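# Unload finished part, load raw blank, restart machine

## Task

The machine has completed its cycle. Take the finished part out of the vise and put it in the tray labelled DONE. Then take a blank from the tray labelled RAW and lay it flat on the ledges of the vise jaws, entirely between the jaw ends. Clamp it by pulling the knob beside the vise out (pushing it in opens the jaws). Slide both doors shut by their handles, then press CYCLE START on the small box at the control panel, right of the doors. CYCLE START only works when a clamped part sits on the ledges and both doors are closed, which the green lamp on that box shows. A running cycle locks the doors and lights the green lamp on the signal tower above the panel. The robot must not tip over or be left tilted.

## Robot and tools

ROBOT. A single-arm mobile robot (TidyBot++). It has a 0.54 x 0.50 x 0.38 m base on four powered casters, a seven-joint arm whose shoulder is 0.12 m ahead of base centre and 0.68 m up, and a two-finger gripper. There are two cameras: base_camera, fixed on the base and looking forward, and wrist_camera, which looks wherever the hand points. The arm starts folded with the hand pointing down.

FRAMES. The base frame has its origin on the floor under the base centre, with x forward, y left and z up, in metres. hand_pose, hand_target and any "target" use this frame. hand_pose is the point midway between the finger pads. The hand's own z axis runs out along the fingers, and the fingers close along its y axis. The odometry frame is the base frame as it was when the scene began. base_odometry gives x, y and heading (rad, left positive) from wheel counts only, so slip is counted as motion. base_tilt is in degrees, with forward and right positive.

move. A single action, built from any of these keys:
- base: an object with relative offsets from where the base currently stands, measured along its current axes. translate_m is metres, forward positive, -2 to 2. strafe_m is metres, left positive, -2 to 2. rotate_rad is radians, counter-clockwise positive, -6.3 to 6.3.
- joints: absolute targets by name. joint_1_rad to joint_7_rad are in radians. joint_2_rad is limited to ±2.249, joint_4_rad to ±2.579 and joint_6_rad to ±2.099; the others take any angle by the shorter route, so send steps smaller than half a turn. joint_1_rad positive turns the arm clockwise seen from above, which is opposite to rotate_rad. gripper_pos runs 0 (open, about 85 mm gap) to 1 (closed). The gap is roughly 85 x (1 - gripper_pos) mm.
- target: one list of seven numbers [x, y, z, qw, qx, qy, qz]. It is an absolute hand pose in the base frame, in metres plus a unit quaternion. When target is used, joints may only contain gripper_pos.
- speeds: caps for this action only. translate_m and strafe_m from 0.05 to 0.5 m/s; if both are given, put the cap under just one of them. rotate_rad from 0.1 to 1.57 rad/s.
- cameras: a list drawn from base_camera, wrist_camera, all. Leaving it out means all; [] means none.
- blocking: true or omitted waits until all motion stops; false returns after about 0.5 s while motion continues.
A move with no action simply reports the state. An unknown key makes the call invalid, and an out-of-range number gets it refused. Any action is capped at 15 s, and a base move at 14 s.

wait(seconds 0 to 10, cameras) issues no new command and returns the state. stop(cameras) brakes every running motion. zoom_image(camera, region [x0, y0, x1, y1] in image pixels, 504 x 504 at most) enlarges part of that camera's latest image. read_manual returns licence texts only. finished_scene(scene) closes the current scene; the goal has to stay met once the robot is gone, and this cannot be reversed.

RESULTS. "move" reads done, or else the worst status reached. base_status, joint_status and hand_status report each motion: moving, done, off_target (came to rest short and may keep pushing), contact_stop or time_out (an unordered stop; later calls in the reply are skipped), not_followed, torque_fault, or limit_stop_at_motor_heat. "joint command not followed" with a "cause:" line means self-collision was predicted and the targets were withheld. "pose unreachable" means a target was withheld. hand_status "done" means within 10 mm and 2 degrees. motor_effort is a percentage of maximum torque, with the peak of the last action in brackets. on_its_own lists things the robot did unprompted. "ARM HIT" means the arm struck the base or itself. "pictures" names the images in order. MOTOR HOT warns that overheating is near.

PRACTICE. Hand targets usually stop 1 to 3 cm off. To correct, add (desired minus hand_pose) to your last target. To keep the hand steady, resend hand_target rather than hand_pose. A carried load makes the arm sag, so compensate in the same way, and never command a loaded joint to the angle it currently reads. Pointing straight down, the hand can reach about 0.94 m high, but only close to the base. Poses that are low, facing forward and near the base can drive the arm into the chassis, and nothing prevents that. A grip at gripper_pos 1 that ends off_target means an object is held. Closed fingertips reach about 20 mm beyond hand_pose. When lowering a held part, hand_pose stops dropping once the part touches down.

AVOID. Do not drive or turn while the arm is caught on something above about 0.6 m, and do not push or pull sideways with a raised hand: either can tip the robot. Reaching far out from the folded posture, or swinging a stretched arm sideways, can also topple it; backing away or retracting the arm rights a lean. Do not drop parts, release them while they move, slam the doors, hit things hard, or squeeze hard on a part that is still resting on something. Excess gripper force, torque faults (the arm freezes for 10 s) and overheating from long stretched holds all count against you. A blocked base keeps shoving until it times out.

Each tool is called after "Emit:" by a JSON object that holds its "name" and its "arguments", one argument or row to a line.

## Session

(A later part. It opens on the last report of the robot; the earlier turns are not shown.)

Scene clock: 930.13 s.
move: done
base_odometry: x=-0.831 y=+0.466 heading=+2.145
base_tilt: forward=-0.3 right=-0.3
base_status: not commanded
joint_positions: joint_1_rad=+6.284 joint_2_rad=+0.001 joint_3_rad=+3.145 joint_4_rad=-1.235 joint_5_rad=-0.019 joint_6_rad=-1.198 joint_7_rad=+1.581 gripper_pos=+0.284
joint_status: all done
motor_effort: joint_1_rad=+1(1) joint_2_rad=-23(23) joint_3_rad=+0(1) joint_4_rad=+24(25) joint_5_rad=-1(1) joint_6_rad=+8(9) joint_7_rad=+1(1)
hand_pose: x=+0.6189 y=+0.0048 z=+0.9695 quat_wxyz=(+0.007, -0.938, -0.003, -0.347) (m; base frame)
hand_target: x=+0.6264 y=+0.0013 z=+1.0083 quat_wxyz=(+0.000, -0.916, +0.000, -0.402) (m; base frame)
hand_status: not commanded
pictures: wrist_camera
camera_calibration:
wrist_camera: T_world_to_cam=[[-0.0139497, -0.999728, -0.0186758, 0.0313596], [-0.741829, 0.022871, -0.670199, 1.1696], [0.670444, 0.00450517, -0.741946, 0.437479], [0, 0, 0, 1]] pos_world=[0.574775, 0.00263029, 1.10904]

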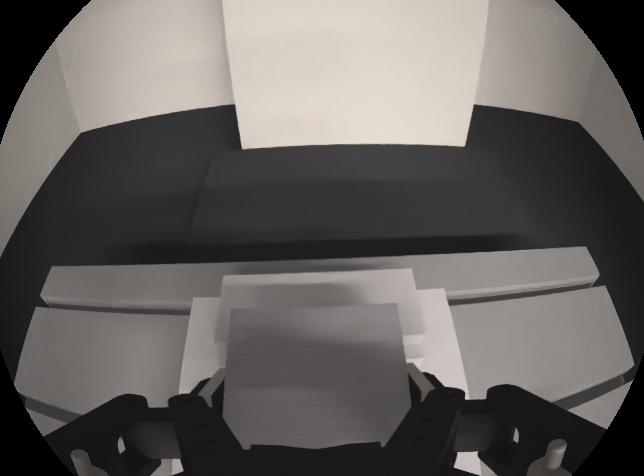

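Emit:
{"name": "move", "arguments": {
  "joints": {"joint_2_rad": -0.032, "joint_4_rad": -1.24, "joint_6_rad": -1.125},
  "cameras": ["wrist_camera"]
}}

Scene clock: 932.97 s.
move: done
base_odometry: x=-0.831 y=+0.466 heading=+2.145
base_tilt: forward=-0.3 right=-0.3
base_status: not commanded
joint_positions: joint_1_rad=+6.284 joint_2_rad=-0.003 joint_3_rad=+3.145 joint_4_rad=-1.243 joint_5_rad=-0.019 joint_6_rad=-1.188 joint_7_rad=+1.581 gripper_pos=+0.284
joint_status: all done
motor_effort: joint_1_rad=+1(1) joint_2_rad=-22(23) joint_3_rad=+0(0) joint_4_rad=+22(24) joint_5_rad=-1(1) joint_6_rad=+7(8) joint_7_rad=+1(1)
hand_pose: x=+0.6186 y=+0.0047 z=+0.9695 quat_wxyz=(+0.007, -0.937, -0.002, -0.349) (m; base frame)
hand_target: x=+0.6246 y=+0.0013 z=+0.9990 quat_wxyz=(+0.000, -0.919, +0.000, -0.393) (m; base frame)
hand_status: not commanded
pictures: wrist_camera
camera_calibration:
wrist_camera: T_world_to_cam=[[-0.0140126, -0.999725, -0.0188056, 0.0314967], [-0.738047, 0.02303, -0.674356, 1.1711], [0.674603, 0.00442997, -0.738167, 0.431378], [0, 0, 0, 1]] pos_world=[0.573757, 0.00260669, 1.10876]

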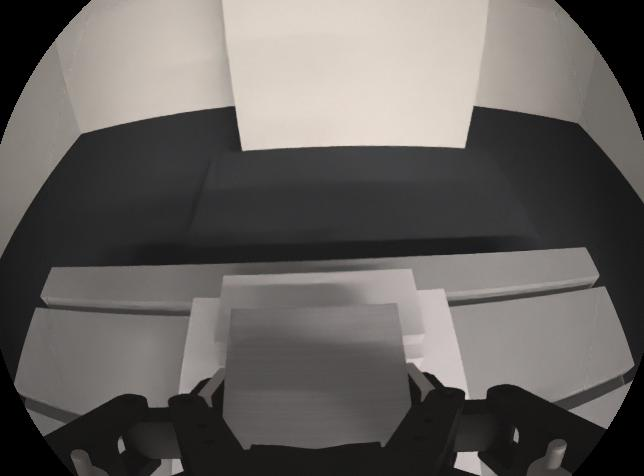

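Emit:
{"name": "move", "arguments": {
  "joints": {"joint_2_rad": -0.032, "joint_4_rad": -1.238, "joint_6_rad": -1.155},
  "cameras": ["wrist_camera"]
}}

Scene clock: 937.27 s.
move: done
base_odometry: x=-0.831 y=+0.466 heading=+2.145
base_tilt: forward=-0.3 right=-0.3
base_status: not commanded
joint_positions: joint_1_rad=+6.284 joint_2_rad=-0.003 joint_3_rad=+3.145 joint_4_rad=-1.243 joint_5_rad=-0.019 joint_6_rad=-1.189 joint_7_rad=+1.581 gripper_pos=+0.284
joint_status: all done
motor_effort: joint_1_rad=+1(1) joint_2_rad=-21(22) joint_3_rad=+0(0) joint_4_rad=+22(22) joint_5_rad=-1(1) joint_6_rad=+6(7) joint_7_rad=+1(1)
hand_pose: x=+0.6186 y=+0.0047 z=+0.9694 quat_wxyz=(+0.007, -0.937, -0.002, -0.349) (m; base frame)
hand_target: x=+0.6183 y=+0.0013 z=+0.9933 quat_wxyz=(+0.000, -0.925, +0.000, -0.380) (m; base frame)
hand_status: not commanded
pictures: wrist_camera
camera_calibration:
wrist_camera: T_world_to_cam=[[-0.0140122, -0.999725, -0.0188042, 0.0314945], [-0.73811, 0.0230283, -0.674288, 1.17102], [0.674535, 0.00443128, -0.738229, 0.431506], [0, 0, 0, 1]] pos_world=[0.57372, 0.00260703, 1.10875]

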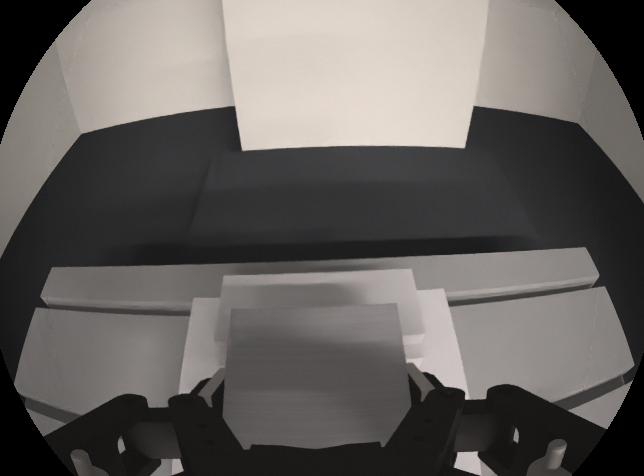

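Emit:
{"name": "move", "arguments": {
  "joints": {"gripper_pos": 0.2},
  "cameras": ["wrist_camera"]
}}

Emit:
{"name": "move", "arguments": {
  "joints": {"gripper_pos": 0.0},
  "cameras": ["wrist_camera"]
}}

Scene clock: 940.87 s.
move: done
base_odometry: x=-0.831 y=+0.466 heading=+2.145
base_tilt: forward=-0.3 right=-0.3
base_status: not commanded
joint_positions: joint_1_rad=+6.284 joint_2_rad=-0.018 joint_3_rad=+3.145 joint_4_rad=-1.244 joint_5_rad=-0.019 joint_6_rad=-1.189 joint_7_rad=+1.581 gripper_pos=+0.200
joint_status: all done
motor_effort: joint_1_rad=+1(1) joint_2_rad=-18(22) joint_3_rad=+0(1) joint_4_rad=+19(23) joint_5_rad=-1(1) joint_6_rad=+5(7) joint_7_rad=+0(1)
hand_pose: x=+0.6142 y=+0.0048 z=+0.9766 quat_wxyz=(+0.007, -0.934, -0.003, -0.356) (m; base frame)
hand_target: x=+0.6183 y=+0.0013 z=+0.9933 quat_wxyz=(+0.000, -0.925, +0.000, -0.380) (m; base frame)
hand_status: not commanded
pictures: wrist_camera
camera_calibration:
wrist_camera: T_world_to_cam=[[-0.0137406, -0.999725, -0.0189955, 0.0315906], [-0.728344, 0.0230228, -0.684825, 1.1769], [0.685074, 0.00442534, -0.72846, 0.423724], [0, 0, 0, 1]] pos_world=[0.56734, 0.00261131, 1.11524]

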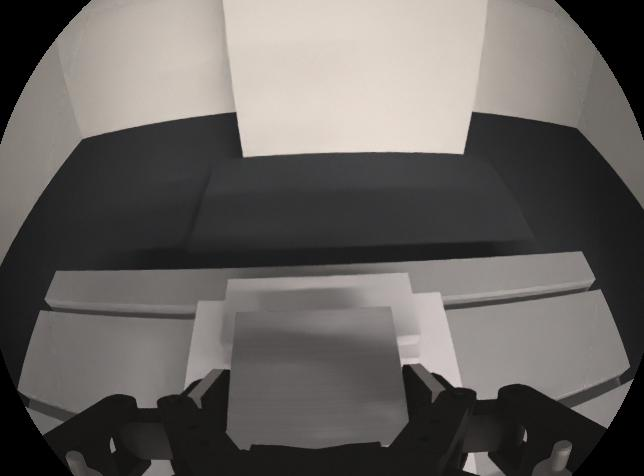

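Scene clock: 941.50 s.
move: done
base_odometry: x=-0.831 y=+0.466 heading=+2.145
base_tilt: forward=-0.3 right=-0.3
base_status: not commanded
joint_positions: joint_1_rad=+6.284 joint_2_rad=-0.018 joint_3_rad=+3.145 joint_4_rad=-1.244 joint_5_rad=-0.019 joint_6_rad=-1.189 joint_7_rad=+1.581 gripper_pos=+0.000
joint_status: all done
motor_effort: joint_1_rad=+0(1) joint_2_rad=-19(19) joint_3_rad=+0(1) joint_4_rad=+20(20) joint_5_rad=-1(1) joint_6_rad=+6(6) joint_7_rad=+1(1)
hand_pose: x=+0.6142 y=+0.0048 z=+0.9766 quat_wxyz=(+0.007, -0.934, -0.003, -0.356) (m; base frame)
hand_target: x=+0.6183 y=+0.0013 z=+0.9933 quat_wxyz=(+0.000, -0.925, +0.000, -0.380) (m; base frame)
hand_status: not commanded
pictures: wrist_camera
camera_calibration:
wrist_camera: T_world_to_cam=[[-0.0137406, -0.999725, -0.0189955, 0.0315906], [-0.728344, 0.0230228, -0.684825, 1.1769], [0.685074, 0.00442534, -0.72846, 0.423724], [0, 0, 0, 1]] pos_world=[0.56734, 0.00261131, 1.11524]

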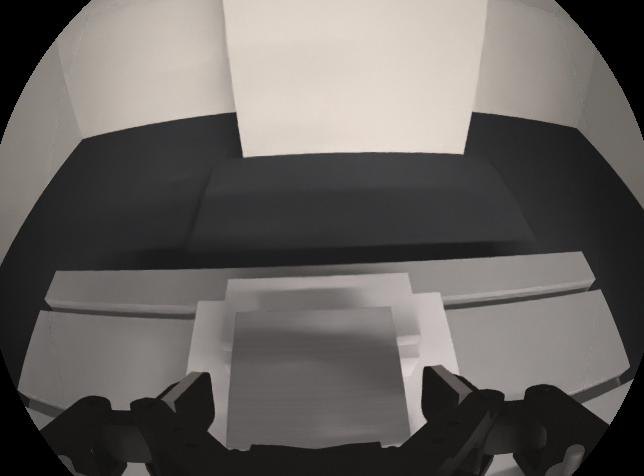

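Emit:
{"name": "move", "arguments": {
  "joints": {"joint_2_rad": 0.06, "joint_4_rad": -0.94, "joint_6_rad": -1.46},
  "cameras": ["wrist_camera"]
}}

Emit:
{"name": "move", "arguments": {
  "base": {"translate_m": -0.30, "strafe_m": -0.183},
  "cameras": ["wrist_camera"]
}}

Scene clock: 980.73 s.
move: done
base_odometry: x=-0.831 y=+0.466 heading=+2.145
base_tilt: forward=-0.3 right=-0.3
base_status: not commanded
joint_positions: joint_1_rad=+6.284 joint_2_rad=+0.034 joint_3_rad=+3.145 joint_4_rad=-0.962 joint_5_rad=-0.019 joint_6_rad=-1.409 joint_7_rad=+1.581 gripper_pos=+0.000
joint_status: all done
motor_effort: joint_1_rad=+1(1) joint_2_rad=-19(20) joint_3_rad=+0(1) joint_4_rad=+18(21) joint_5_rad=-1(1) joint_6_rad=+6(7) joint_7_rad=+1(1)
hand_pose: x=+0.6062 y=+0.0052 z=+1.0425 quat_wxyz=(+0.007, -0.933, -0.005, -0.360) (m; base frame)
hand_target: x=+0.6049 y=+0.0013 z=+1.0299 quat_wxyz=(+0.000, -0.942, +0.000, -0.334) (m; base frame)
hand_status: not commanded
pictures: wrist_camera
camera_calibration:
wrist_camera: T_world_to_cam=[[-0.00991261, -0.999805, -0.0170698, 0.0288387], [-0.722614, 0.0189617, -0.690992, 1.21919], [0.691181, 0.00548531, -0.722661, 0.467487], [0, 0, 0, 1]] pos_world=[0.558171, 0.00315076, 1.18078]

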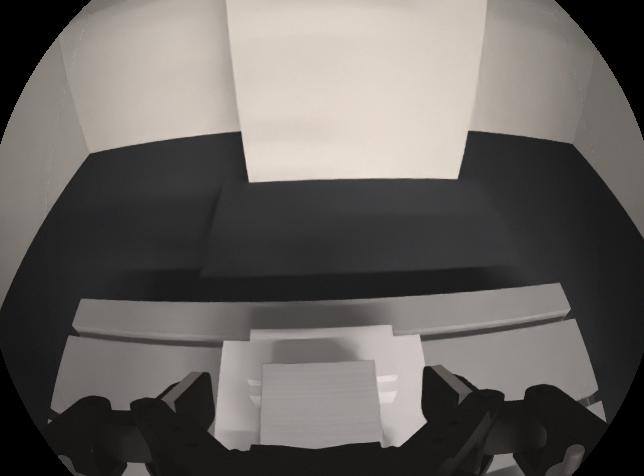

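Scene clock: 982.83 s.
move: done
base_odometry: x=-0.514 y=+0.313 heading=+2.145
base_tilt: forward=-0.4 right=-0.2
base_status: done
joint_positions: joint_1_rad=+6.284 joint_2_rad=+0.047 joint_3_rad=+3.145 joint_4_rad=-0.960 joint_5_rad=-0.019 joint_6_rad=-1.415 joint_7_rad=+1.581 gripper_pos=+0.000
joint_status: not commanded
motor_effort: joint_1_rad=+1(3) joint_2_rad=-19(24) joint_3_rad=+0(1) joint_4_rad=+18(19) joint_5_rad=-1(2) joint_6_rad=+5(6) joint_7_rad=+1(1)
hand_pose: x=+0.6096 y=+0.0051 z=+1.0361 quat_wxyz=(+0.007, -0.936, -0.005, -0.352) (m; base frame)
hand_target: x=+0.6049 y=+0.0013 z=+1.0299 quat_wxyz=(+0.000, -0.942, +0.000, -0.334) (m; base frame)
hand_status: not commanded
pictures: wrist_camera
camera_calibration:
wrist_camera: T_world_to_cam=[[-0.0102749, -0.999805, -0.016862, 0.0286894], [-0.734073, 0.0189922, -0.678805, 1.21159], [0.678993, 0.00540328, -0.734125, 0.479728], [0, 0, 0, 1]] pos_world=[0.56396, 0.00308093, 1.1751]

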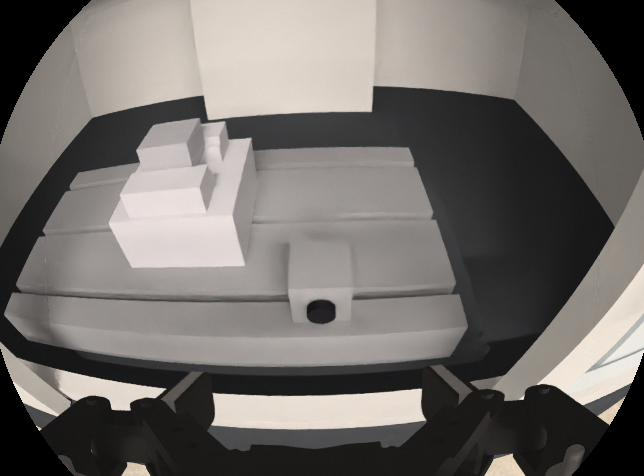

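Emit:
{"name": "zoom_image", "arguments": {
  "camera": "wrist_camera",
  "region": [100, 105, 270, 275]
}}

Emit:
{"name": "zoom_image", "arguments": {
  "camera": "wrist_camera",
  "region": [270, 225, 370, 335]
}}

Scaled by 2.965.

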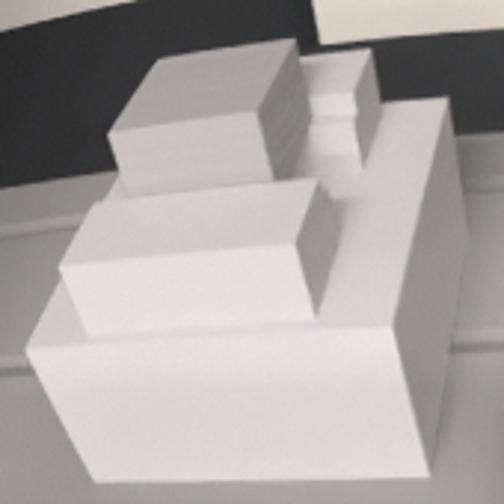

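Scaled by 4.582.

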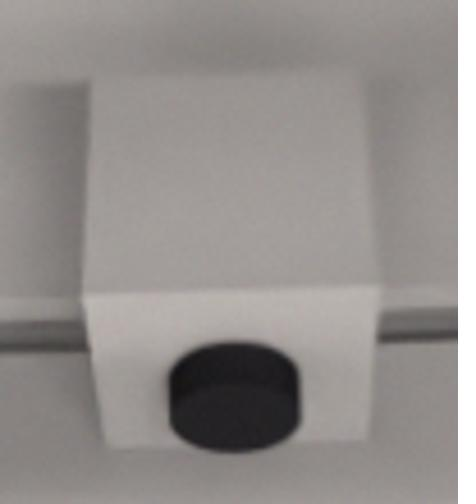

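Emit:
{"name": "move", "arguments": {
  "base": {"translate_m": 0.103},
  "joints": {"joint_2_rad": -0.16, "joint_4_rad": -1.858, "joint_6_rad": -0.329},
  "cameras": ["wrist_camera"]
}}

Scene clock: 1013.27 s.
move: done
base_odometry: x=-0.570 y=+0.400 heading=+2.145
base_tilt: forward=-0.3 right=-0.2
base_status: done
joint_positions: joint_1_rad=+6.284 joint_2_rad=-0.141 joint_3_rad=+3.145 joint_4_rad=-1.850 joint_5_rad=-0.019 joint_6_rad=-0.391 joint_7_rad=+1.581 gripper_pos=+0.000
joint_status: all done
motor_effort: joint_1_rad=+1(2) joint_2_rad=-16(25) joint_3_rad=+0(1) joint_4_rad=+21(23) joint_5_rad=-1(1) joint_6_rad=+7(9) joint_7_rad=+1(1)
hand_pose: x=+0.6400 y=+0.0013 z=+0.8976 quat_wxyz=(+0.004, -0.868, +0.003, -0.497) (m; base frame)
hand_target: x=+0.6433 y=+0.0013 z=+0.9202 quat_wxyz=(+0.000, -0.849, +0.000, -0.529) (m; base frame)
hand_status: not commanded
pictures: wrist_camera
camera_calibration:
wrist_camera: T_world_to_cam=[[-0.021555, -0.99945, -0.0252022, 0.0375879], [-0.481761, 0.0324718, -0.875701, 1.15517], [0.876038, -0.00673428, -0.482196, 0.00529706], [0, 0, 0, 1]] pos_world=[0.552684, 0.0000924985, 1.01508]

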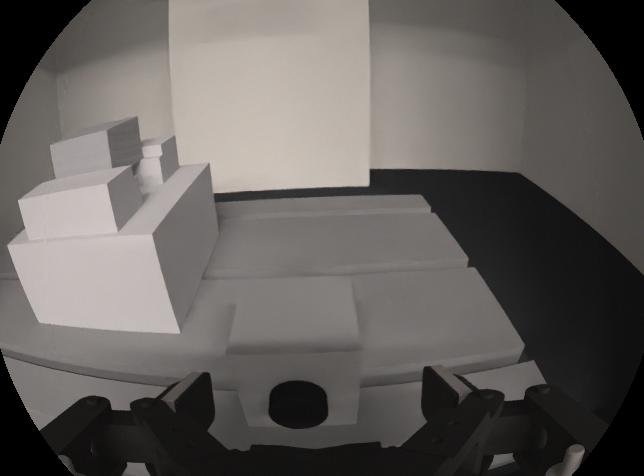

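Emit:
{"name": "zoom_image", "arguments": {
  "camera": "wrist_camera",
  "region": [200, 330, 440, 460]
}}

Scaled by 2.100.

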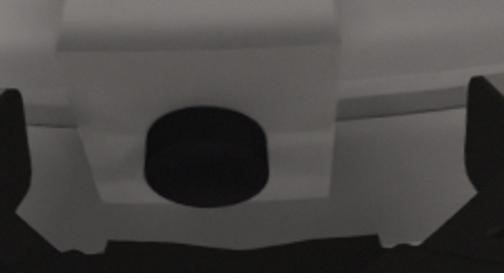

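Emit:
{"name": "move", "arguments": {
  "base": {"strafe_m": 0.0097},
  "joints": {"joint_2_rad": -0.142, "joint_4_rad": -1.951, "joint_6_rad": -0.217},
  "cameras": ["wrist_camera"]
}}

Emit:
{"name": "zoom_image", "arguments": {
  "camera": "wrist_camera",
  "region": [200, 300, 440, 450]
}}

Scene clock: 1040.33 s.
move: done
base_odometry: x=-0.578 y=+0.395 heading=+2.145
base_tilt: forward=-0.3 right=-0.3
base_status: done
joint_positions: joint_1_rad=+6.283 joint_2_rad=-0.141 joint_3_rad=+3.145 joint_4_rad=-1.948 joint_5_rad=-0.019 joint_6_rad=-0.278 joint_7_rad=+1.581 gripper_pos=+0.000
joint_status: all done
motor_effort: joint_1_rad=+1(3) joint_2_rad=-16(17) joint_3_rad=+0(3) joint_4_rad=+21(23) joint_5_rad=-1(1) joint_6_rad=+8(9) joint_7_rad=+1(1)
hand_pose: x=+0.6366 y=+0.0011 z=+0.8721 quat_wxyz=(+0.004, -0.863, +0.004, -0.504) (m; base frame)
hand_target: x=+0.6445 y=+0.0013 z=+0.8873 quat_wxyz=(+0.000, -0.848, +0.000, -0.529) (m; base frame)
hand_status: not commanded
pictures: wrist_camera
camera_calibration:
wrist_camera: T_world_to_cam=[[-0.0224558, -0.999433, -0.0251067, 0.0371662], [-0.467361, 0.0326943, -0.883462, 1.12885], [0.883781, -0.00810493, -0.46783, -0.0215248], [0, 0, 0, 1]] pos_world=[0.547436, 0.0000637937, 0.988155]

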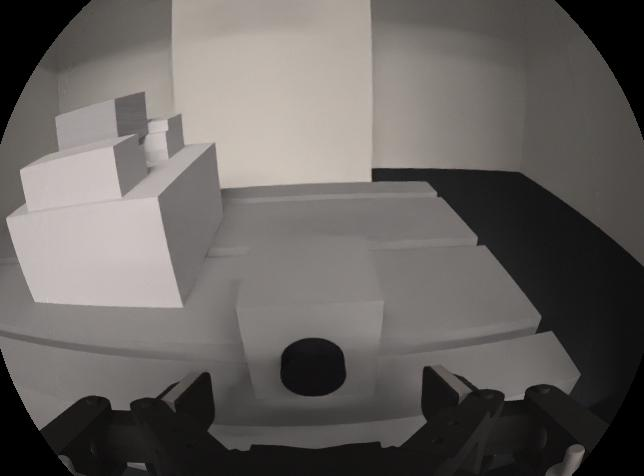

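Scaled by 2.100.

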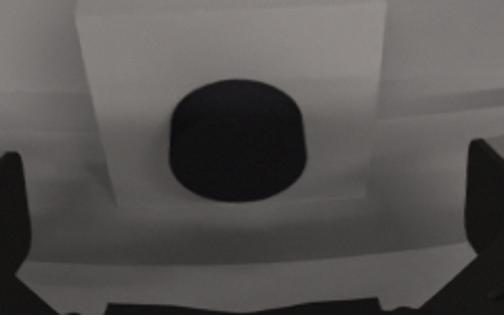

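Emit:
{"name": "move", "arguments": {
  "base": {"translate_m": 0.007, "strafe_m": 0.0025},
  "joints": {"joint_2_rad": -0.142, "joint_4_rad": -1.972, "joint_6_rad": -0.2},
  "cameras": ["wrist_camera"]
}}

Emit:
{"name": "zoom_image", "arguments": {
  "camera": "wrist_camera",
  "region": [200, 300, 440, 450]
}}

Scene clock: 1051.27 s.
move: done
base_odometry: x=-0.584 y=+0.399 heading=+2.145
base_tilt: forward=-0.3 right=-0.2
base_status: done
joint_positions: joint_1_rad=+6.283 joint_2_rad=-0.142 joint_3_rad=+3.145 joint_4_rad=-1.966 joint_5_rad=-0.019 joint_6_rad=-0.257 joint_7_rad=+1.581 gripper_pos=+0.000
joint_status: all done
motor_effort: joint_1_rad=+1(2) joint_2_rad=-16(20) joint_3_rad=+0(1) joint_4_rad=+21(23) joint_5_rad=-1(1) joint_6_rad=+8(8) joint_7_rad=+1(1)
hand_pose: x=+0.6355 y=+0.0010 z=+0.8674 quat_wxyz=(+0.003, -0.863, +0.004, -0.506) (m; base frame)
hand_target: x=+0.6424 y=+0.0013 z=+0.8798 quat_wxyz=(+0.000, -0.849, +0.000, -0.528) (m; base frame)
hand_status: not commanded
pictures: wrist_camera
camera_calibration:
wrist_camera: T_world_to_cam=[[-0.0227628, -0.999426, -0.0250726, 0.0370749], [-0.464597, 0.0327814, -0.884915, 1.12366], [0.88523, -0.00849449, -0.465077, -0.0260461], [0, 0, 0, 1]] pos_world=[0.545949, -0.0000027699, 0.983159]

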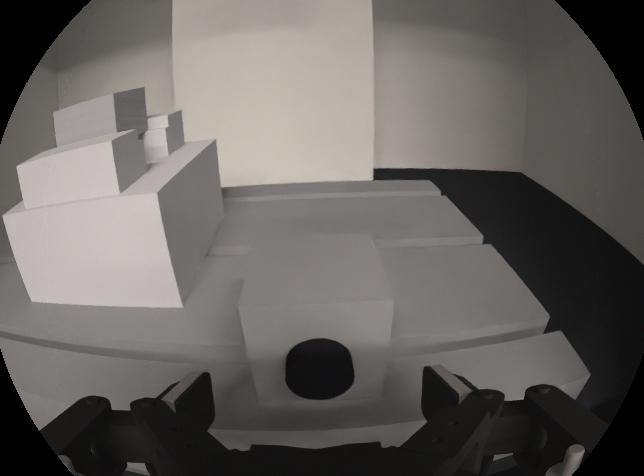

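Scaled by 2.100.

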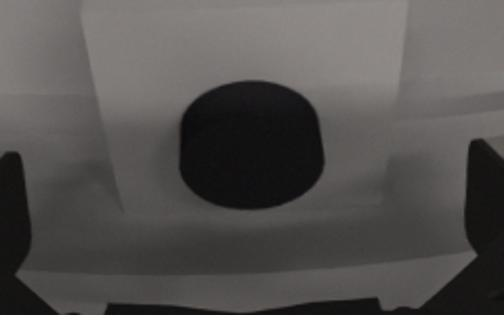

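Emit:
{"name": "move", "arguments": {
  "joints": {"gripper_pos": 0.85},
  "cameras": ["wrist_camera"]
}}

Emit:
{"name": "zoom_image", "arguments": {
  "camera": "wrist_camera",
  "region": [200, 300, 440, 450]
}}

Scene clock: 1061.90 s.
move: off_target
base_odometry: x=-0.584 y=+0.399 heading=+2.145
base_tilt: forward=-0.3 right=-0.3
base_status: not commanded
joint_positions: joint_1_rad=+6.285 joint_2_rad=-0.144 joint_3_rad=+3.146 joint_4_rad=-1.968 joint_5_rad=-0.019 joint_6_rad=-0.256 joint_7_rad=+1.581 gripper_pos=+0.752
joint_status: gripper_pos off_target (ended at +0.752, target +0.850)
motor_effort: joint_1_rad=+0(3) joint_2_rad=-15(17) joint_3_rad=+0(4) joint_4_rad=+21(22) joint_5_rad=-1(2) joint_6_rad=+8(9) joint_7_rad=+1(1)
hand_pose: x=+0.6349 y=-0.0001 z=+0.8678 quat_wxyz=(+0.003, -0.862, +0.005, -0.506) (m; base frame)
hand_target: x=+0.6424 y=+0.0013 z=+0.8798 quat_wxyz=(+0.000, -0.849, +0.000, -0.528) (m; base frame)
hand_status: not commanded
pictures: wrist_camera
camera_calibration:
wrist_camera: T_world_to_cam=[[-0.0249083, -0.999372, -0.0252023, 0.0374071], [-0.463385, 0.0338803, -0.885509, 1.12352], [0.885807, -0.0103782, -0.463938, -0.026673], [0, 0, 0, 1]] pos_world=[0.545183, -0.000958481, 0.983458]

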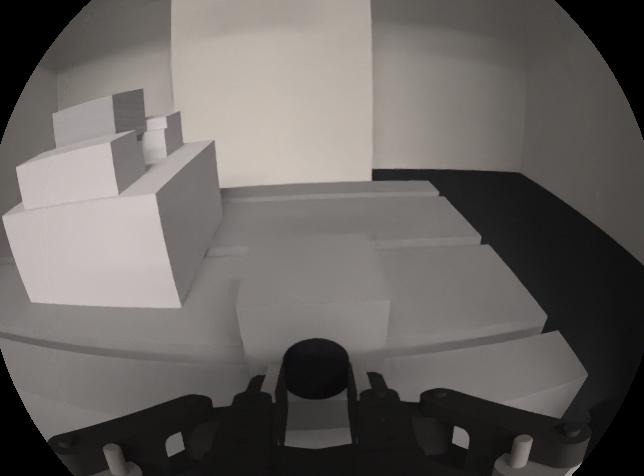

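Scaled by 2.100.

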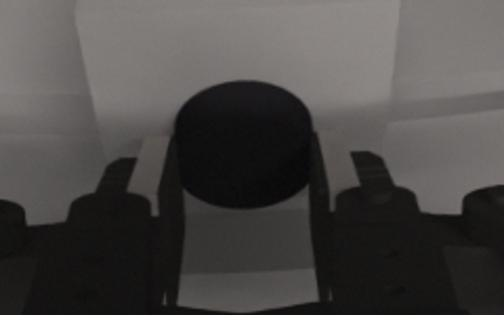

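Emit:
{"name": "move", "arguments": {
  "base": {"translate_m": -0.04},
  "speeds": {"translate_m": 0.08},
  "cameras": ["wrist_camera"]
}}

Emit:
{"name": "zoom_image", "arguments": {
  "camera": "wrist_camera",
  "region": [200, 300, 440, 450]
}}

Scene clock: 1087.90 s.
move: done
base_odometry: x=-0.562 y=+0.366 heading=+2.145
base_tilt: forward=-0.3 right=-0.3
base_status: done
joint_positions: joint_1_rad=+6.281 joint_2_rad=-0.085 joint_3_rad=+3.145 joint_4_rad=-1.947 joint_5_rad=-0.019 joint_6_rad=-0.187 joint_7_rad=+1.581 gripper_pos=+0.756
joint_status: not commanded
motor_effort: joint_1_rad=+1(4) joint_2_rad=-30(34) joint_3_rad=+0(3) joint_4_rad=+15(21) joint_5_rad=-1(1) joint_6_rad=+1(7) joint_7_rad=+1(1)
hand_pose: x=+0.6608 y=+0.0012 z=+0.8678 quat_wxyz=(+0.003, -0.854, +0.004, -0.520) (m; base frame)
hand_target: x=+0.6424 y=+0.0013 z=+0.8798 quat_wxyz=(+0.000, -0.849, +0.000, -0.528) (m; base frame)
hand_status: not commanded
pictures: wrist_camera
camera_calibration:
wrist_camera: T_world_to_cam=[[-0.0219599, -0.99944, -0.0252295, 0.0374888], [-0.435639, 0.0322796, -0.899543, 1.12933], [0.899854, -0.00876287, -0.436104, -0.0830814], [0, 0, 0, 1]] pos_world=[0.567565, 0.000285387, 0.980595]

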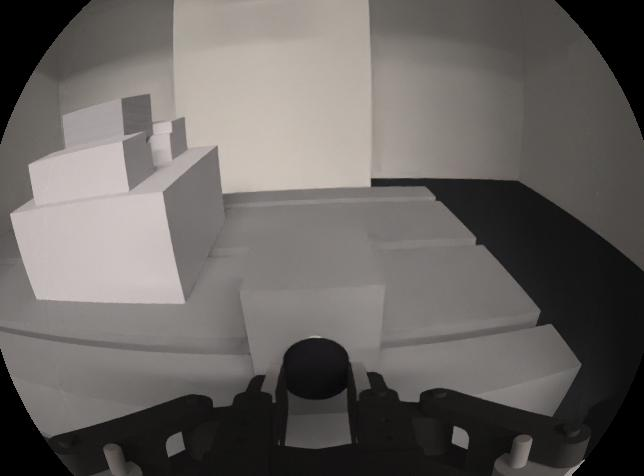

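Scaled by 2.100.

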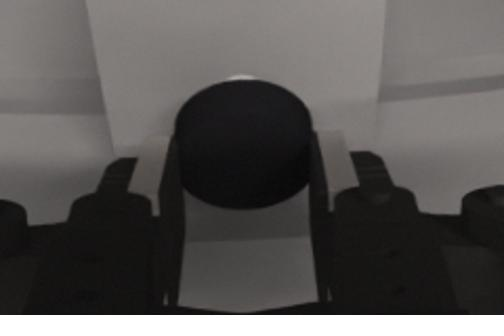

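Emit:
{"name": "zoom_image", "arguments": {
  "camera": "wrist_camera",
  "region": [0, 80, 240, 310]
}}

Scaled by 2.100.

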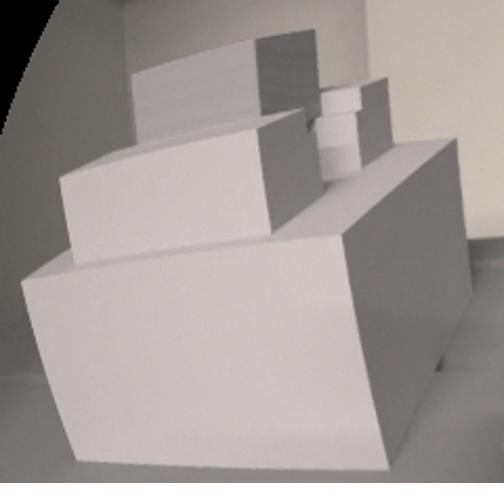

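Emit:
{"name": "move", "arguments": {
  "base": {"translate_m": -0.02},
  "speeds": {"translate_m": 0.08},
  "cameras": ["wrist_camera"]
}}

Emit:
{"name": "zoom_image", "arguments": {
  "camera": "wrist_camera",
  "region": [0, 80, 240, 310]
}}

Scene clock: 1096.10 s.
move: done
base_odometry: x=-0.552 y=+0.349 heading=+2.145
base_tilt: forward=-0.3 right=-0.2
base_status: done
joint_positions: joint_1_rad=+6.281 joint_2_rad=-0.045 joint_3_rad=+3.145 joint_4_rad=-1.924 joint_5_rad=-0.019 joint_6_rad=-0.155 joint_7_rad=+1.581 gripper_pos=+0.756
joint_status: not commanded
motor_effort: joint_1_rad=+2(4) joint_2_rad=-40(43) joint_3_rad=+0(3) joint_4_rad=+12(15) joint_5_rad=-1(1) joint_6_rad=-2(5) joint_7_rad=+1(1)
hand_pose: x=+0.6781 y=+0.0014 z=+0.8680 quat_wxyz=(+0.003, -0.850, +0.004, -0.526) (m; base frame)
hand_target: x=+0.6424 y=+0.0013 z=+0.8798 quat_wxyz=(+0.000, -0.849, +0.000, -0.528) (m; base frame)
hand_status: not commanded
pictures: wrist_camera
camera_calibration:
wrist_camera: T_world_to_cam=[[-0.0215774, -0.999449, -0.0252081, 0.0377243], [-0.421535, 0.031958, -0.906249, 1.13335], [0.906555, -0.00892843, -0.421992, -0.115345], [0, 0, 0, 1]] pos_world=[0.583125, 0.000454205, 0.979369]

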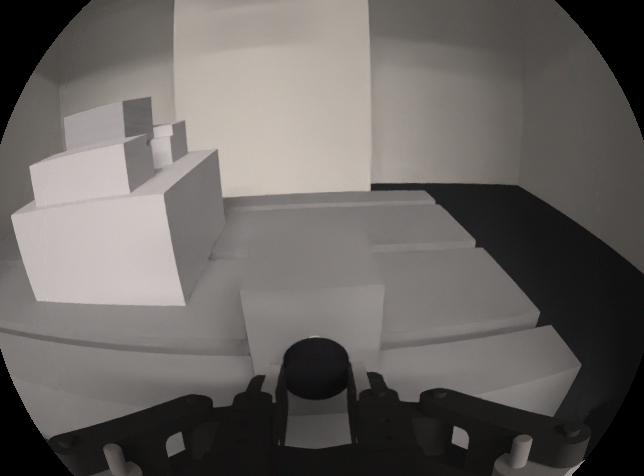

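Scaled by 2.100.

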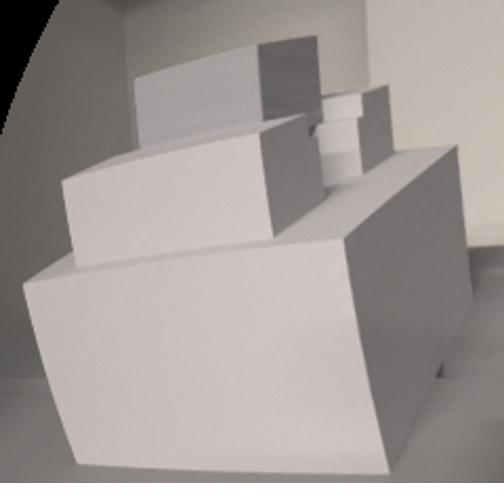

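Emit:
{"name": "move", "arguments": {
  "base": {"translate_m": 0.033},
  "speeds": {"translate_m": 0.15},
  "cameras": ["wrist_camera"]
}}

Emit:
{"name": "move", "arguments": {
  "joints": {"gripper_pos": 0.3},
  "cameras": ["wrist_camera"]
}}

Scene clock: 1100.23 s.
move: done
base_odometry: x=-0.570 y=+0.377 heading=+2.145
base_tilt: forward=-0.4 right=-0.2
base_status: done
joint_positions: joint_1_rad=+6.282 joint_2_rad=-0.122 joint_3_rad=+3.145 joint_4_rad=-1.979 joint_5_rad=-0.019 joint_6_rad=-0.191 joint_7_rad=+1.581 gripper_pos=+0.756
joint_status: not commanded
motor_effort: joint_1_rad=+0(2) joint_2_rad=-21(40) joint_3_rad=-1(3) joint_4_rad=+22(23) joint_5_rad=-1(1) joint_6_rad=+8(10) joint_7_rad=+1(1)
hand_pose: x=+0.6460 y=+0.0009 z=+0.8676 quat_wxyz=(+0.003, -0.854, +0.004, -0.520) (m; base frame)
hand_target: x=+0.6424 y=+0.0013 z=+0.8798 quat_wxyz=(+0.000, -0.849, +0.000, -0.528) (m; base frame)
hand_status: not commanded
pictures: wrist_camera
camera_calibration:
wrist_camera: T_world_to_cam=[[-0.0225129, -0.999424, -0.0253995, 0.0373574], [-0.435097, 0.0326684, -0.899791, 1.12262], [0.900102, -0.00920566, -0.435582, -0.0704565], [0, 0, 0, 1]] pos_world=[0.552706, 0.0000131887, 0.980378]

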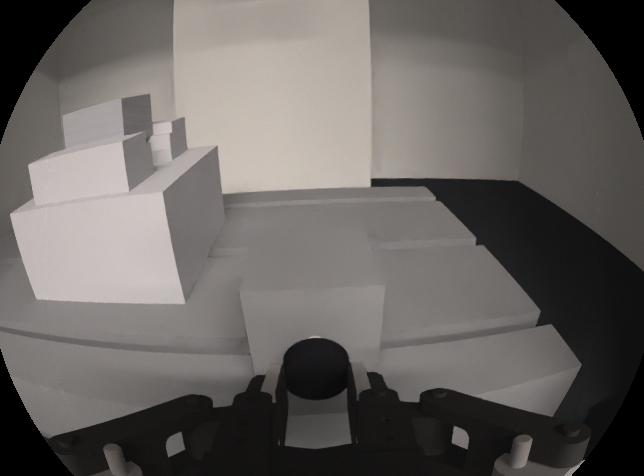

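Scene clock: 1101.07 s.
move: done
base_odometry: x=-0.570 y=+0.377 heading=+2.145
base_tilt: forward=-0.4 right=-0.3
base_status: not commanded
joint_positions: joint_1_rad=+6.282 joint_2_rad=-0.137 joint_3_rad=+3.145 joint_4_rad=-1.979 joint_5_rad=-0.019 joint_6_rad=-0.191 joint_7_rad=+1.581 gripper_pos=+0.300
joint_status: all done
motor_effort: joint_1_rad=+1(1) joint_2_rad=-16(26) joint_3_rad=+1(1) joint_4_rad=+21(23) joint_5_rad=-1(1) joint_6_rad=+7(9) joint_7_rad=+1(1)
hand_pose: x=+0.6431 y=+0.0009 z=+0.8759 quat_wxyz=(+0.003, -0.850, +0.004, -0.527) (m; base frame)
hand_target: x=+0.6424 y=+0.0013 z=+0.8798 quat_wxyz=(+0.000, -0.849, +0.000, -0.528) (m; base frame)
hand_status: not commanded
pictures: wrist_camera
camera_calibration:
wrist_camera: T_world_to_cam=[[-0.0221085, -0.999423, -0.0257692, 0.0375621], [-0.420817, 0.0326837, -0.906557, 1.12555], [0.906876, -0.00919846, -0.421297, -0.0810335], [0, 0, 0, 1]] pos_world=[0.547968, 0.0000079612, 0.987203]

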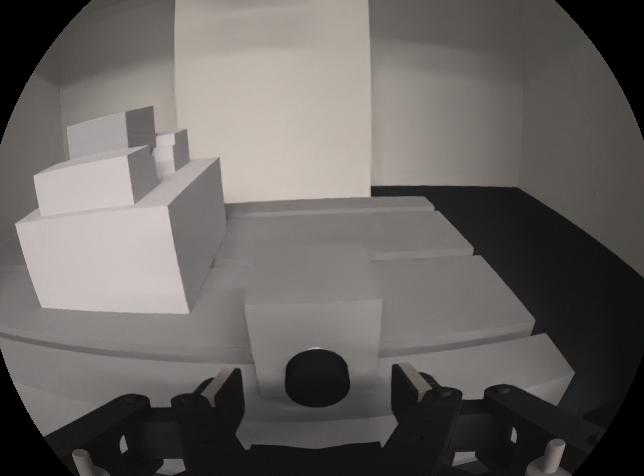

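Emit:
{"name": "move", "arguments": {
  "base": {"translate_m": -0.22},
  "joints": {"joint_2_rad": -0.215, "joint_4_rad": -1.46, "joint_6_rad": -0.36, "gripper_pos": 0.0},
  "cameras": ["wrist_camera"]
}}

Scene clock: 1122.43 s.
move: done
base_odometry: x=-0.450 y=+0.192 heading=+2.145
base_tilt: forward=-0.4 right=-0.2
base_status: done
joint_positions: joint_1_rad=+6.282 joint_2_rad=-0.219 joint_3_rad=+3.145 joint_4_rad=-1.480 joint_5_rad=-0.019 joint_6_rad=-0.312 joint_7_rad=+1.581 gripper_pos=+0.000
joint_status: all done
motor_effort: joint_1_rad=+1(2) joint_2_rad=-13(20) joint_3_rad=+0(1) joint_4_rad=+21(24) joint_5_rad=-1(1) joint_6_rad=+9(9) joint_7_rad=+1(1)
hand_pose: x=+0.6382 y=+0.0013 z=+1.1877 quat_wxyz=(+0.004, -0.708, +0.002, -0.706) (m; base frame)
hand_target: x=+0.6382 y=+0.0013 z=+1.1828 quat_wxyz=(+0.000, -0.719, +0.000, -0.695) (m; base frame)
hand_status: not commanded
pictures: wrist_camera
camera_calibration:
wrist_camera: T_world_to_cam=[[-0.00666824, -0.999481, -0.0315033, 0.0428432], [0.0247692, 0.0313293, -0.999202, 1.23174], [0.999671, -0.00744323, 0.0245475, -0.534051], [0, 0, 0, 1]] pos_world=[0.503652, 0.00025654, 1.24521]

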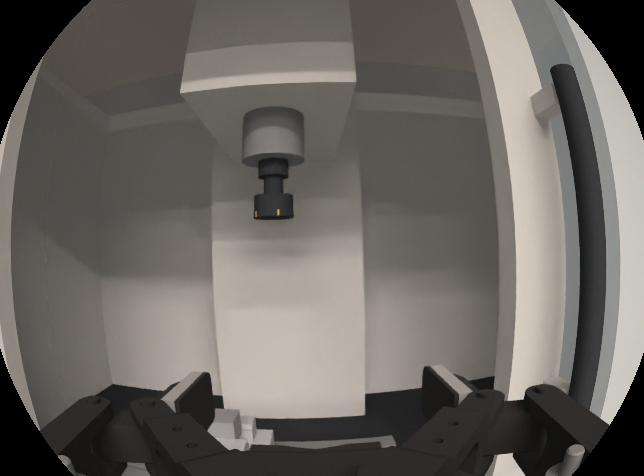

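Emit:
{"name": "zoom_image", "arguments": {
  "camera": "wrist_camera",
  "region": [500, 180, 640, 300]
}}

Scaled by 3.600.

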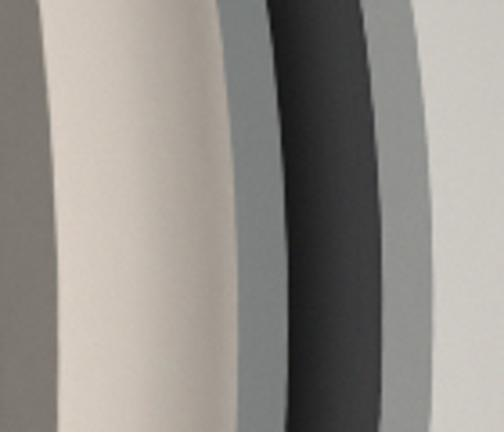

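Emit:
{"name": "move", "arguments": {
  "base": {"strafe_m": -0.22, "rotate_rad": 0.01},
  "cameras": ["wrist_camera"]
}}

Emit:
{"name": "zoom_image", "arguments": {
  "camera": "wrist_camera",
  "region": [220, 160, 420, 360]
}}

Scene clock: 1139.17 s.
move: done
base_odometry: x=-0.265 y=+0.312 heading=+2.154
base_tilt: forward=-0.3 right=-0.2
base_status: done
joint_positions: joint_1_rad=+6.284 joint_2_rad=-0.219 joint_3_rad=+3.146 joint_4_rad=-1.480 joint_5_rad=-0.019 joint_6_rad=-0.315 joint_7_rad=+1.581 gripper_pos=+0.000
joint_status: not commanded
motor_effort: joint_1_rad=+1(2) joint_2_rad=-13(14) joint_3_rad=+1(3) joint_4_rad=+21(22) joint_5_rad=-1(1) joint_6_rad=+8(9) joint_7_rad=+1(1)
hand_pose: x=+0.6382 y=+0.0004 z=+1.1870 quat_wxyz=(+0.004, -0.709, +0.003, -0.705) (m; base frame)
hand_target: x=+0.6382 y=+0.0013 z=+1.1828 quat_wxyz=(+0.000, -0.719, +0.000, -0.695) (m; base frame)
hand_status: not commanded
pictures: wrist_camera
camera_calibration:
wrist_camera: T_world_to_cam=[[-0.00848607, -0.999468, -0.0314915, 0.0430466], [0.0224138, 0.0312946, -0.999259, 1.23265], [0.999713, -0.00918562, 0.0221363, -0.531185], [0, 0, 0, 1]] pos_world=[0.503769, -0.000430834, 1.24485]

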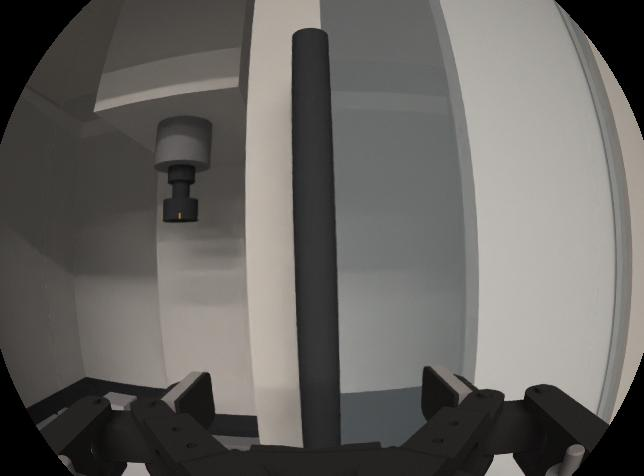

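Scaled by 2.520.

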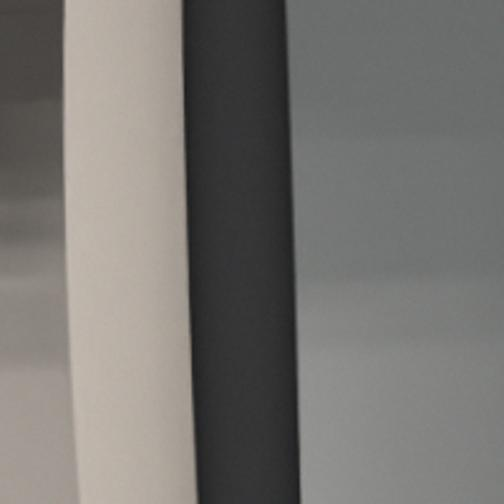

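Emit:
{"name": "move", "arguments": {

}}

Scene clock: 1154.03 s.
base_odometry: x=-0.265 y=+0.312 heading=+2.154
base_tilt: forward=-0.3 right=-0.2
base_status: done
joint_positions: joint_1_rad=+6.284 joint_2_rad=-0.219 joint_3_rad=+3.146 joint_4_rad=-1.480 joint_5_rad=-0.019 joint_6_rad=-0.315 joint_7_rad=+1.581 gripper_pos=+0.000
joint_status: not commanded
motor_effort: joint_1_rad=+0(2) joint_2_rad=-13(14) joint_3_rad=+0(3) joint_4_rad=+21(22) joint_5_rad=-1(1) joint_6_rad=+8(9) joint_7_rad=+0(1)
hand_pose: x=+0.6382 y=+0.0004 z=+1.1870 quat_wxyz=(+0.004, -0.709, +0.003, -0.705) (m; base frame)
hand_target: x=+0.6382 y=+0.0013 z=+1.1828 quat_wxyz=(+0.000, -0.719, +0.000, -0.695) (m; base frame)
hand_status: not commanded
pictures: base_camera, wrist_camera
camera_calibration:
wrist_camera: T_world_to_cam=[[-0.00848607, -0.999468, -0.0314915, 0.0430466], [0.0224138, 0.0312946, -0.999259, 1.23265], [0.999713, -0.00918562, 0.0221363, -0.531185], [0, 0, 0, 1]] pos_world=[0.503769, -0.000430834, 1.24485]

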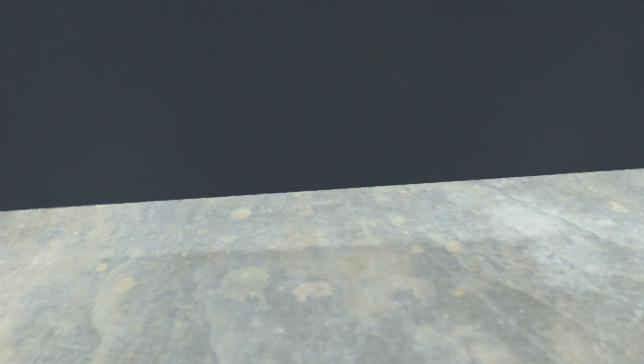

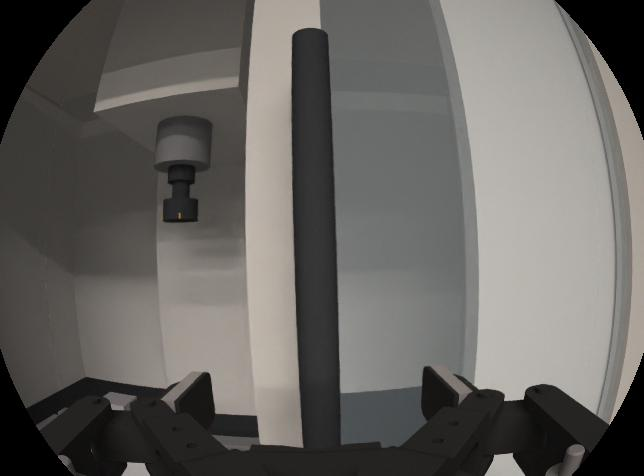

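Emit:
{"name": "move", "arguments": {
  "base": {"translate_m": 0.075},
  "speeds": {"translate_m": 0.15},
  "cameras": ["wrist_camera"]
}}

Scene clock: 1159.73 s.
move: done
base_odometry: x=-0.306 y=+0.374 heading=+2.154
base_tilt: forward=-0.3 right=-0.2
base_status: done
joint_positions: joint_1_rad=+6.284 joint_2_rad=-0.218 joint_3_rad=+3.146 joint_4_rad=-1.480 joint_5_rad=-0.019 joint_6_rad=-0.316 joint_7_rad=+1.581 gripper_pos=+0.000
joint_status: not commanded
motor_effort: joint_1_rad=+1(1) joint_2_rad=-13(17) joint_3_rad=+0(1) joint_4_rad=+22(23) joint_5_rad=-1(1) joint_6_rad=+8(9) joint_7_rad=+1(1)
hand_pose: x=+0.6390 y=+0.0004 z=+1.1860 quat_wxyz=(+0.004, -0.710, +0.003, -0.705) (m; base frame)
hand_target: x=+0.6382 y=+0.0013 z=+1.1828 quat_wxyz=(+0.000, -0.719, +0.000, -0.695) (m; base frame)
hand_status: not commanded
pictures: wrist_camera
camera_calibration:
wrist_camera: T_world_to_cam=[[-0.00853864, -0.999468, -0.0314701, 0.0430378], [0.0201457, 0.0312929, -0.999307, 1.23321], [0.999761, -0.00916671, 0.0198678, -0.529306], [0, 0, 0, 1]] pos_world=[0.504703, -0.000427844, 1.24423]

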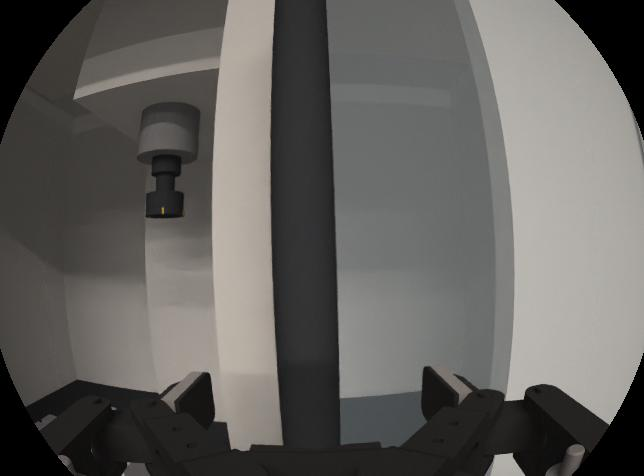

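Emit:
{"name": "move", "arguments": {
  "base": {"translate_m": 0.008, "strafe_m": 0.0045},
  "speeds": {"translate_m": 0.1},
  "cameras": ["wrist_camera"]
}}

Emit:
{"name": "move", "arguments": {
  "joints": {"gripper_pos": 0.85},
  "cameras": ["wrist_camera"]
}}

Scene clock: 1165.60 s.
move: done
base_odometry: x=-0.315 y=+0.379 heading=+2.154
base_tilt: forward=-0.4 right=-0.3
base_status: done
joint_positions: joint_1_rad=+6.284 joint_2_rad=-0.216 joint_3_rad=+3.146 joint_4_rad=-1.480 joint_5_rad=-0.019 joint_6_rad=-0.316 joint_7_rad=+1.581 gripper_pos=+0.000
joint_status: not commanded
motor_effort: joint_1_rad=+1(2) joint_2_rad=-13(17) joint_3_rad=+0(2) joint_4_rad=+22(22) joint_5_rad=-1(1) joint_6_rad=+9(9) joint_7_rad=+1(1)
hand_pose: x=+0.6400 y=+0.0004 z=+1.1850 quat_wxyz=(+0.004, -0.710, +0.003, -0.704) (m; base frame)
hand_target: x=+0.6382 y=+0.0013 z=+1.1828 quat_wxyz=(+0.000, -0.719, +0.000, -0.695) (m; base frame)
hand_status: not commanded
pictures: wrist_camera
camera_calibration:
wrist_camera: T_world_to_cam=[[-0.00865979, -0.999468, -0.0314523, 0.0430401], [0.0180245, 0.0312924, -0.999348, 1.23356], [0.9998, -0.00922106, 0.0177439, -0.527789], [0, 0, 0, 1]] pos_world=[0.505822, -0.000450453, 1.24347]

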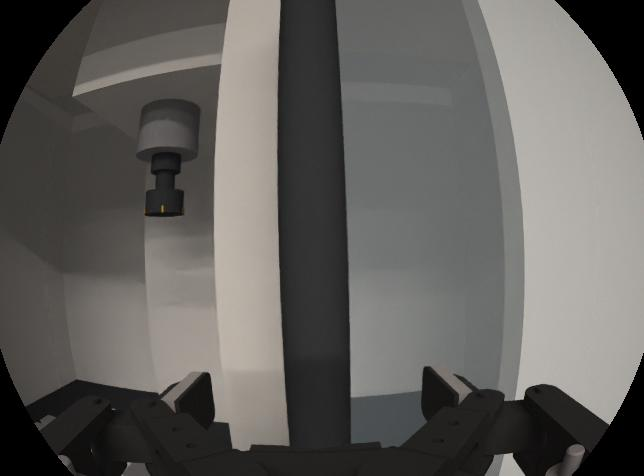

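Scene clock: 1166.63 s.
move: off_target
base_odometry: x=-0.315 y=+0.379 heading=+2.154
base_tilt: forward=-0.4 right=-0.2
base_status: not commanded
joint_positions: joint_1_rad=+6.284 joint_2_rad=-0.216 joint_3_rad=+3.146 joint_4_rad=-1.480 joint_5_rad=-0.019 joint_6_rad=-0.317 joint_7_rad=+1.581 gripper_pos=+0.758
joint_status: gripper_pos off_target (ended at +0.758, target +0.850)
motor_effort: joint_1_rad=+0(2) joint_2_rad=-13(13) joint_3_rad=-1(2) joint_4_rad=+21(23) joint_5_rad=-1(1) joint_6_rad=+8(10) joint_7_rad=+0(1)
hand_pose: x=+0.6396 y=+0.0002 z=+1.1849 quat_wxyz=(+0.003, -0.711, +0.003, -0.704) (m; base frame)
hand_target: x=+0.6382 y=+0.0013 z=+1.1828 quat_wxyz=(+0.000, -0.719, +0.000, -0.695) (m; base frame)
hand_status: not commanded
pictures: wrist_camera
camera_calibration:
wrist_camera: T_world_to_cam=[[-0.00909632, -0.999464, -0.0314499, 0.0430873], [0.0172823, 0.0312893, -0.999361, 1.23397], [0.999809, -0.00963404, 0.0169884, -0.526554], [0, 0, 0, 1]] pos_world=[0.505519, -0.000618938, 1.24349]

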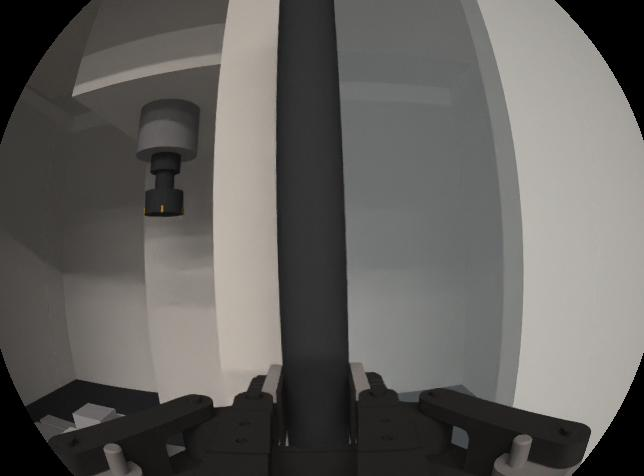

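Emit:
{"name": "move", "arguments": {
  "base": {"strafe_m": 0.29},
  "speeds": {"strafe_m": 0.12},
  "cameras": ["wrist_camera"]
}}

Scene clock: 1174.03 s.
move: done
base_odometry: x=-0.557 y=+0.219 heading=+2.154
base_tilt: forward=-0.4 right=-0.2
base_status: done
joint_positions: joint_1_rad=+6.342 joint_2_rad=-0.230 joint_3_rad=+3.213 joint_4_rad=-1.475 joint_5_rad=-0.017 joint_6_rad=-0.349 joint_7_rad=+1.581 gripper_pos=+0.759
joint_status: not commanded
motor_effort: joint_1_rad=-8(14) joint_2_rad=-6(19) joint_3_rad=-10(18) joint_4_rad=+25(26) joint_5_rad=-5(6) joint_6_rad=+13(14) joint_7_rad=+0(1)
hand_pose: x=+0.6284 y=-0.0706 z=+1.1846 quat_wxyz=(-0.035, -0.714, +0.052, -0.698) (m; base frame)
hand_target: x=+0.6382 y=+0.0013 z=+1.1828 quat_wxyz=(+0.000, -0.719, +0.000, -0.695) (m; base frame)
hand_status: not commanded
pictures: wrist_camera
camera_calibration:
wrist_camera: T_world_to_cam=[[-0.13202, -0.990211, -0.0453064, 0.0665589], [0.00838526, 0.0445892, -0.99897, 1.2421], [0.991212, -0.132264, 0.00241651, -0.502023], [0, 0, 0, 1]] pos_world=[0.495983, -0.0558763, 1.24505]

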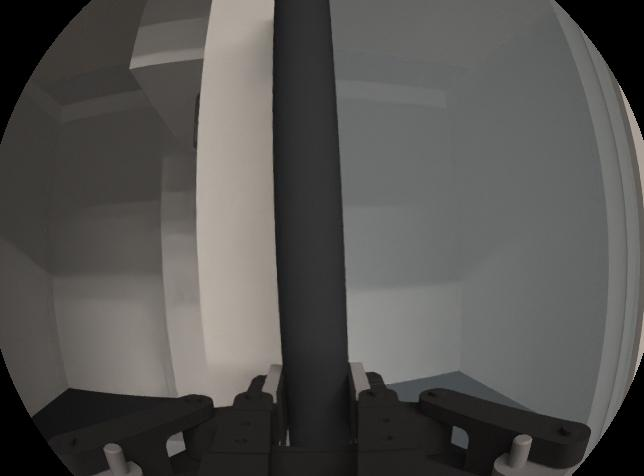

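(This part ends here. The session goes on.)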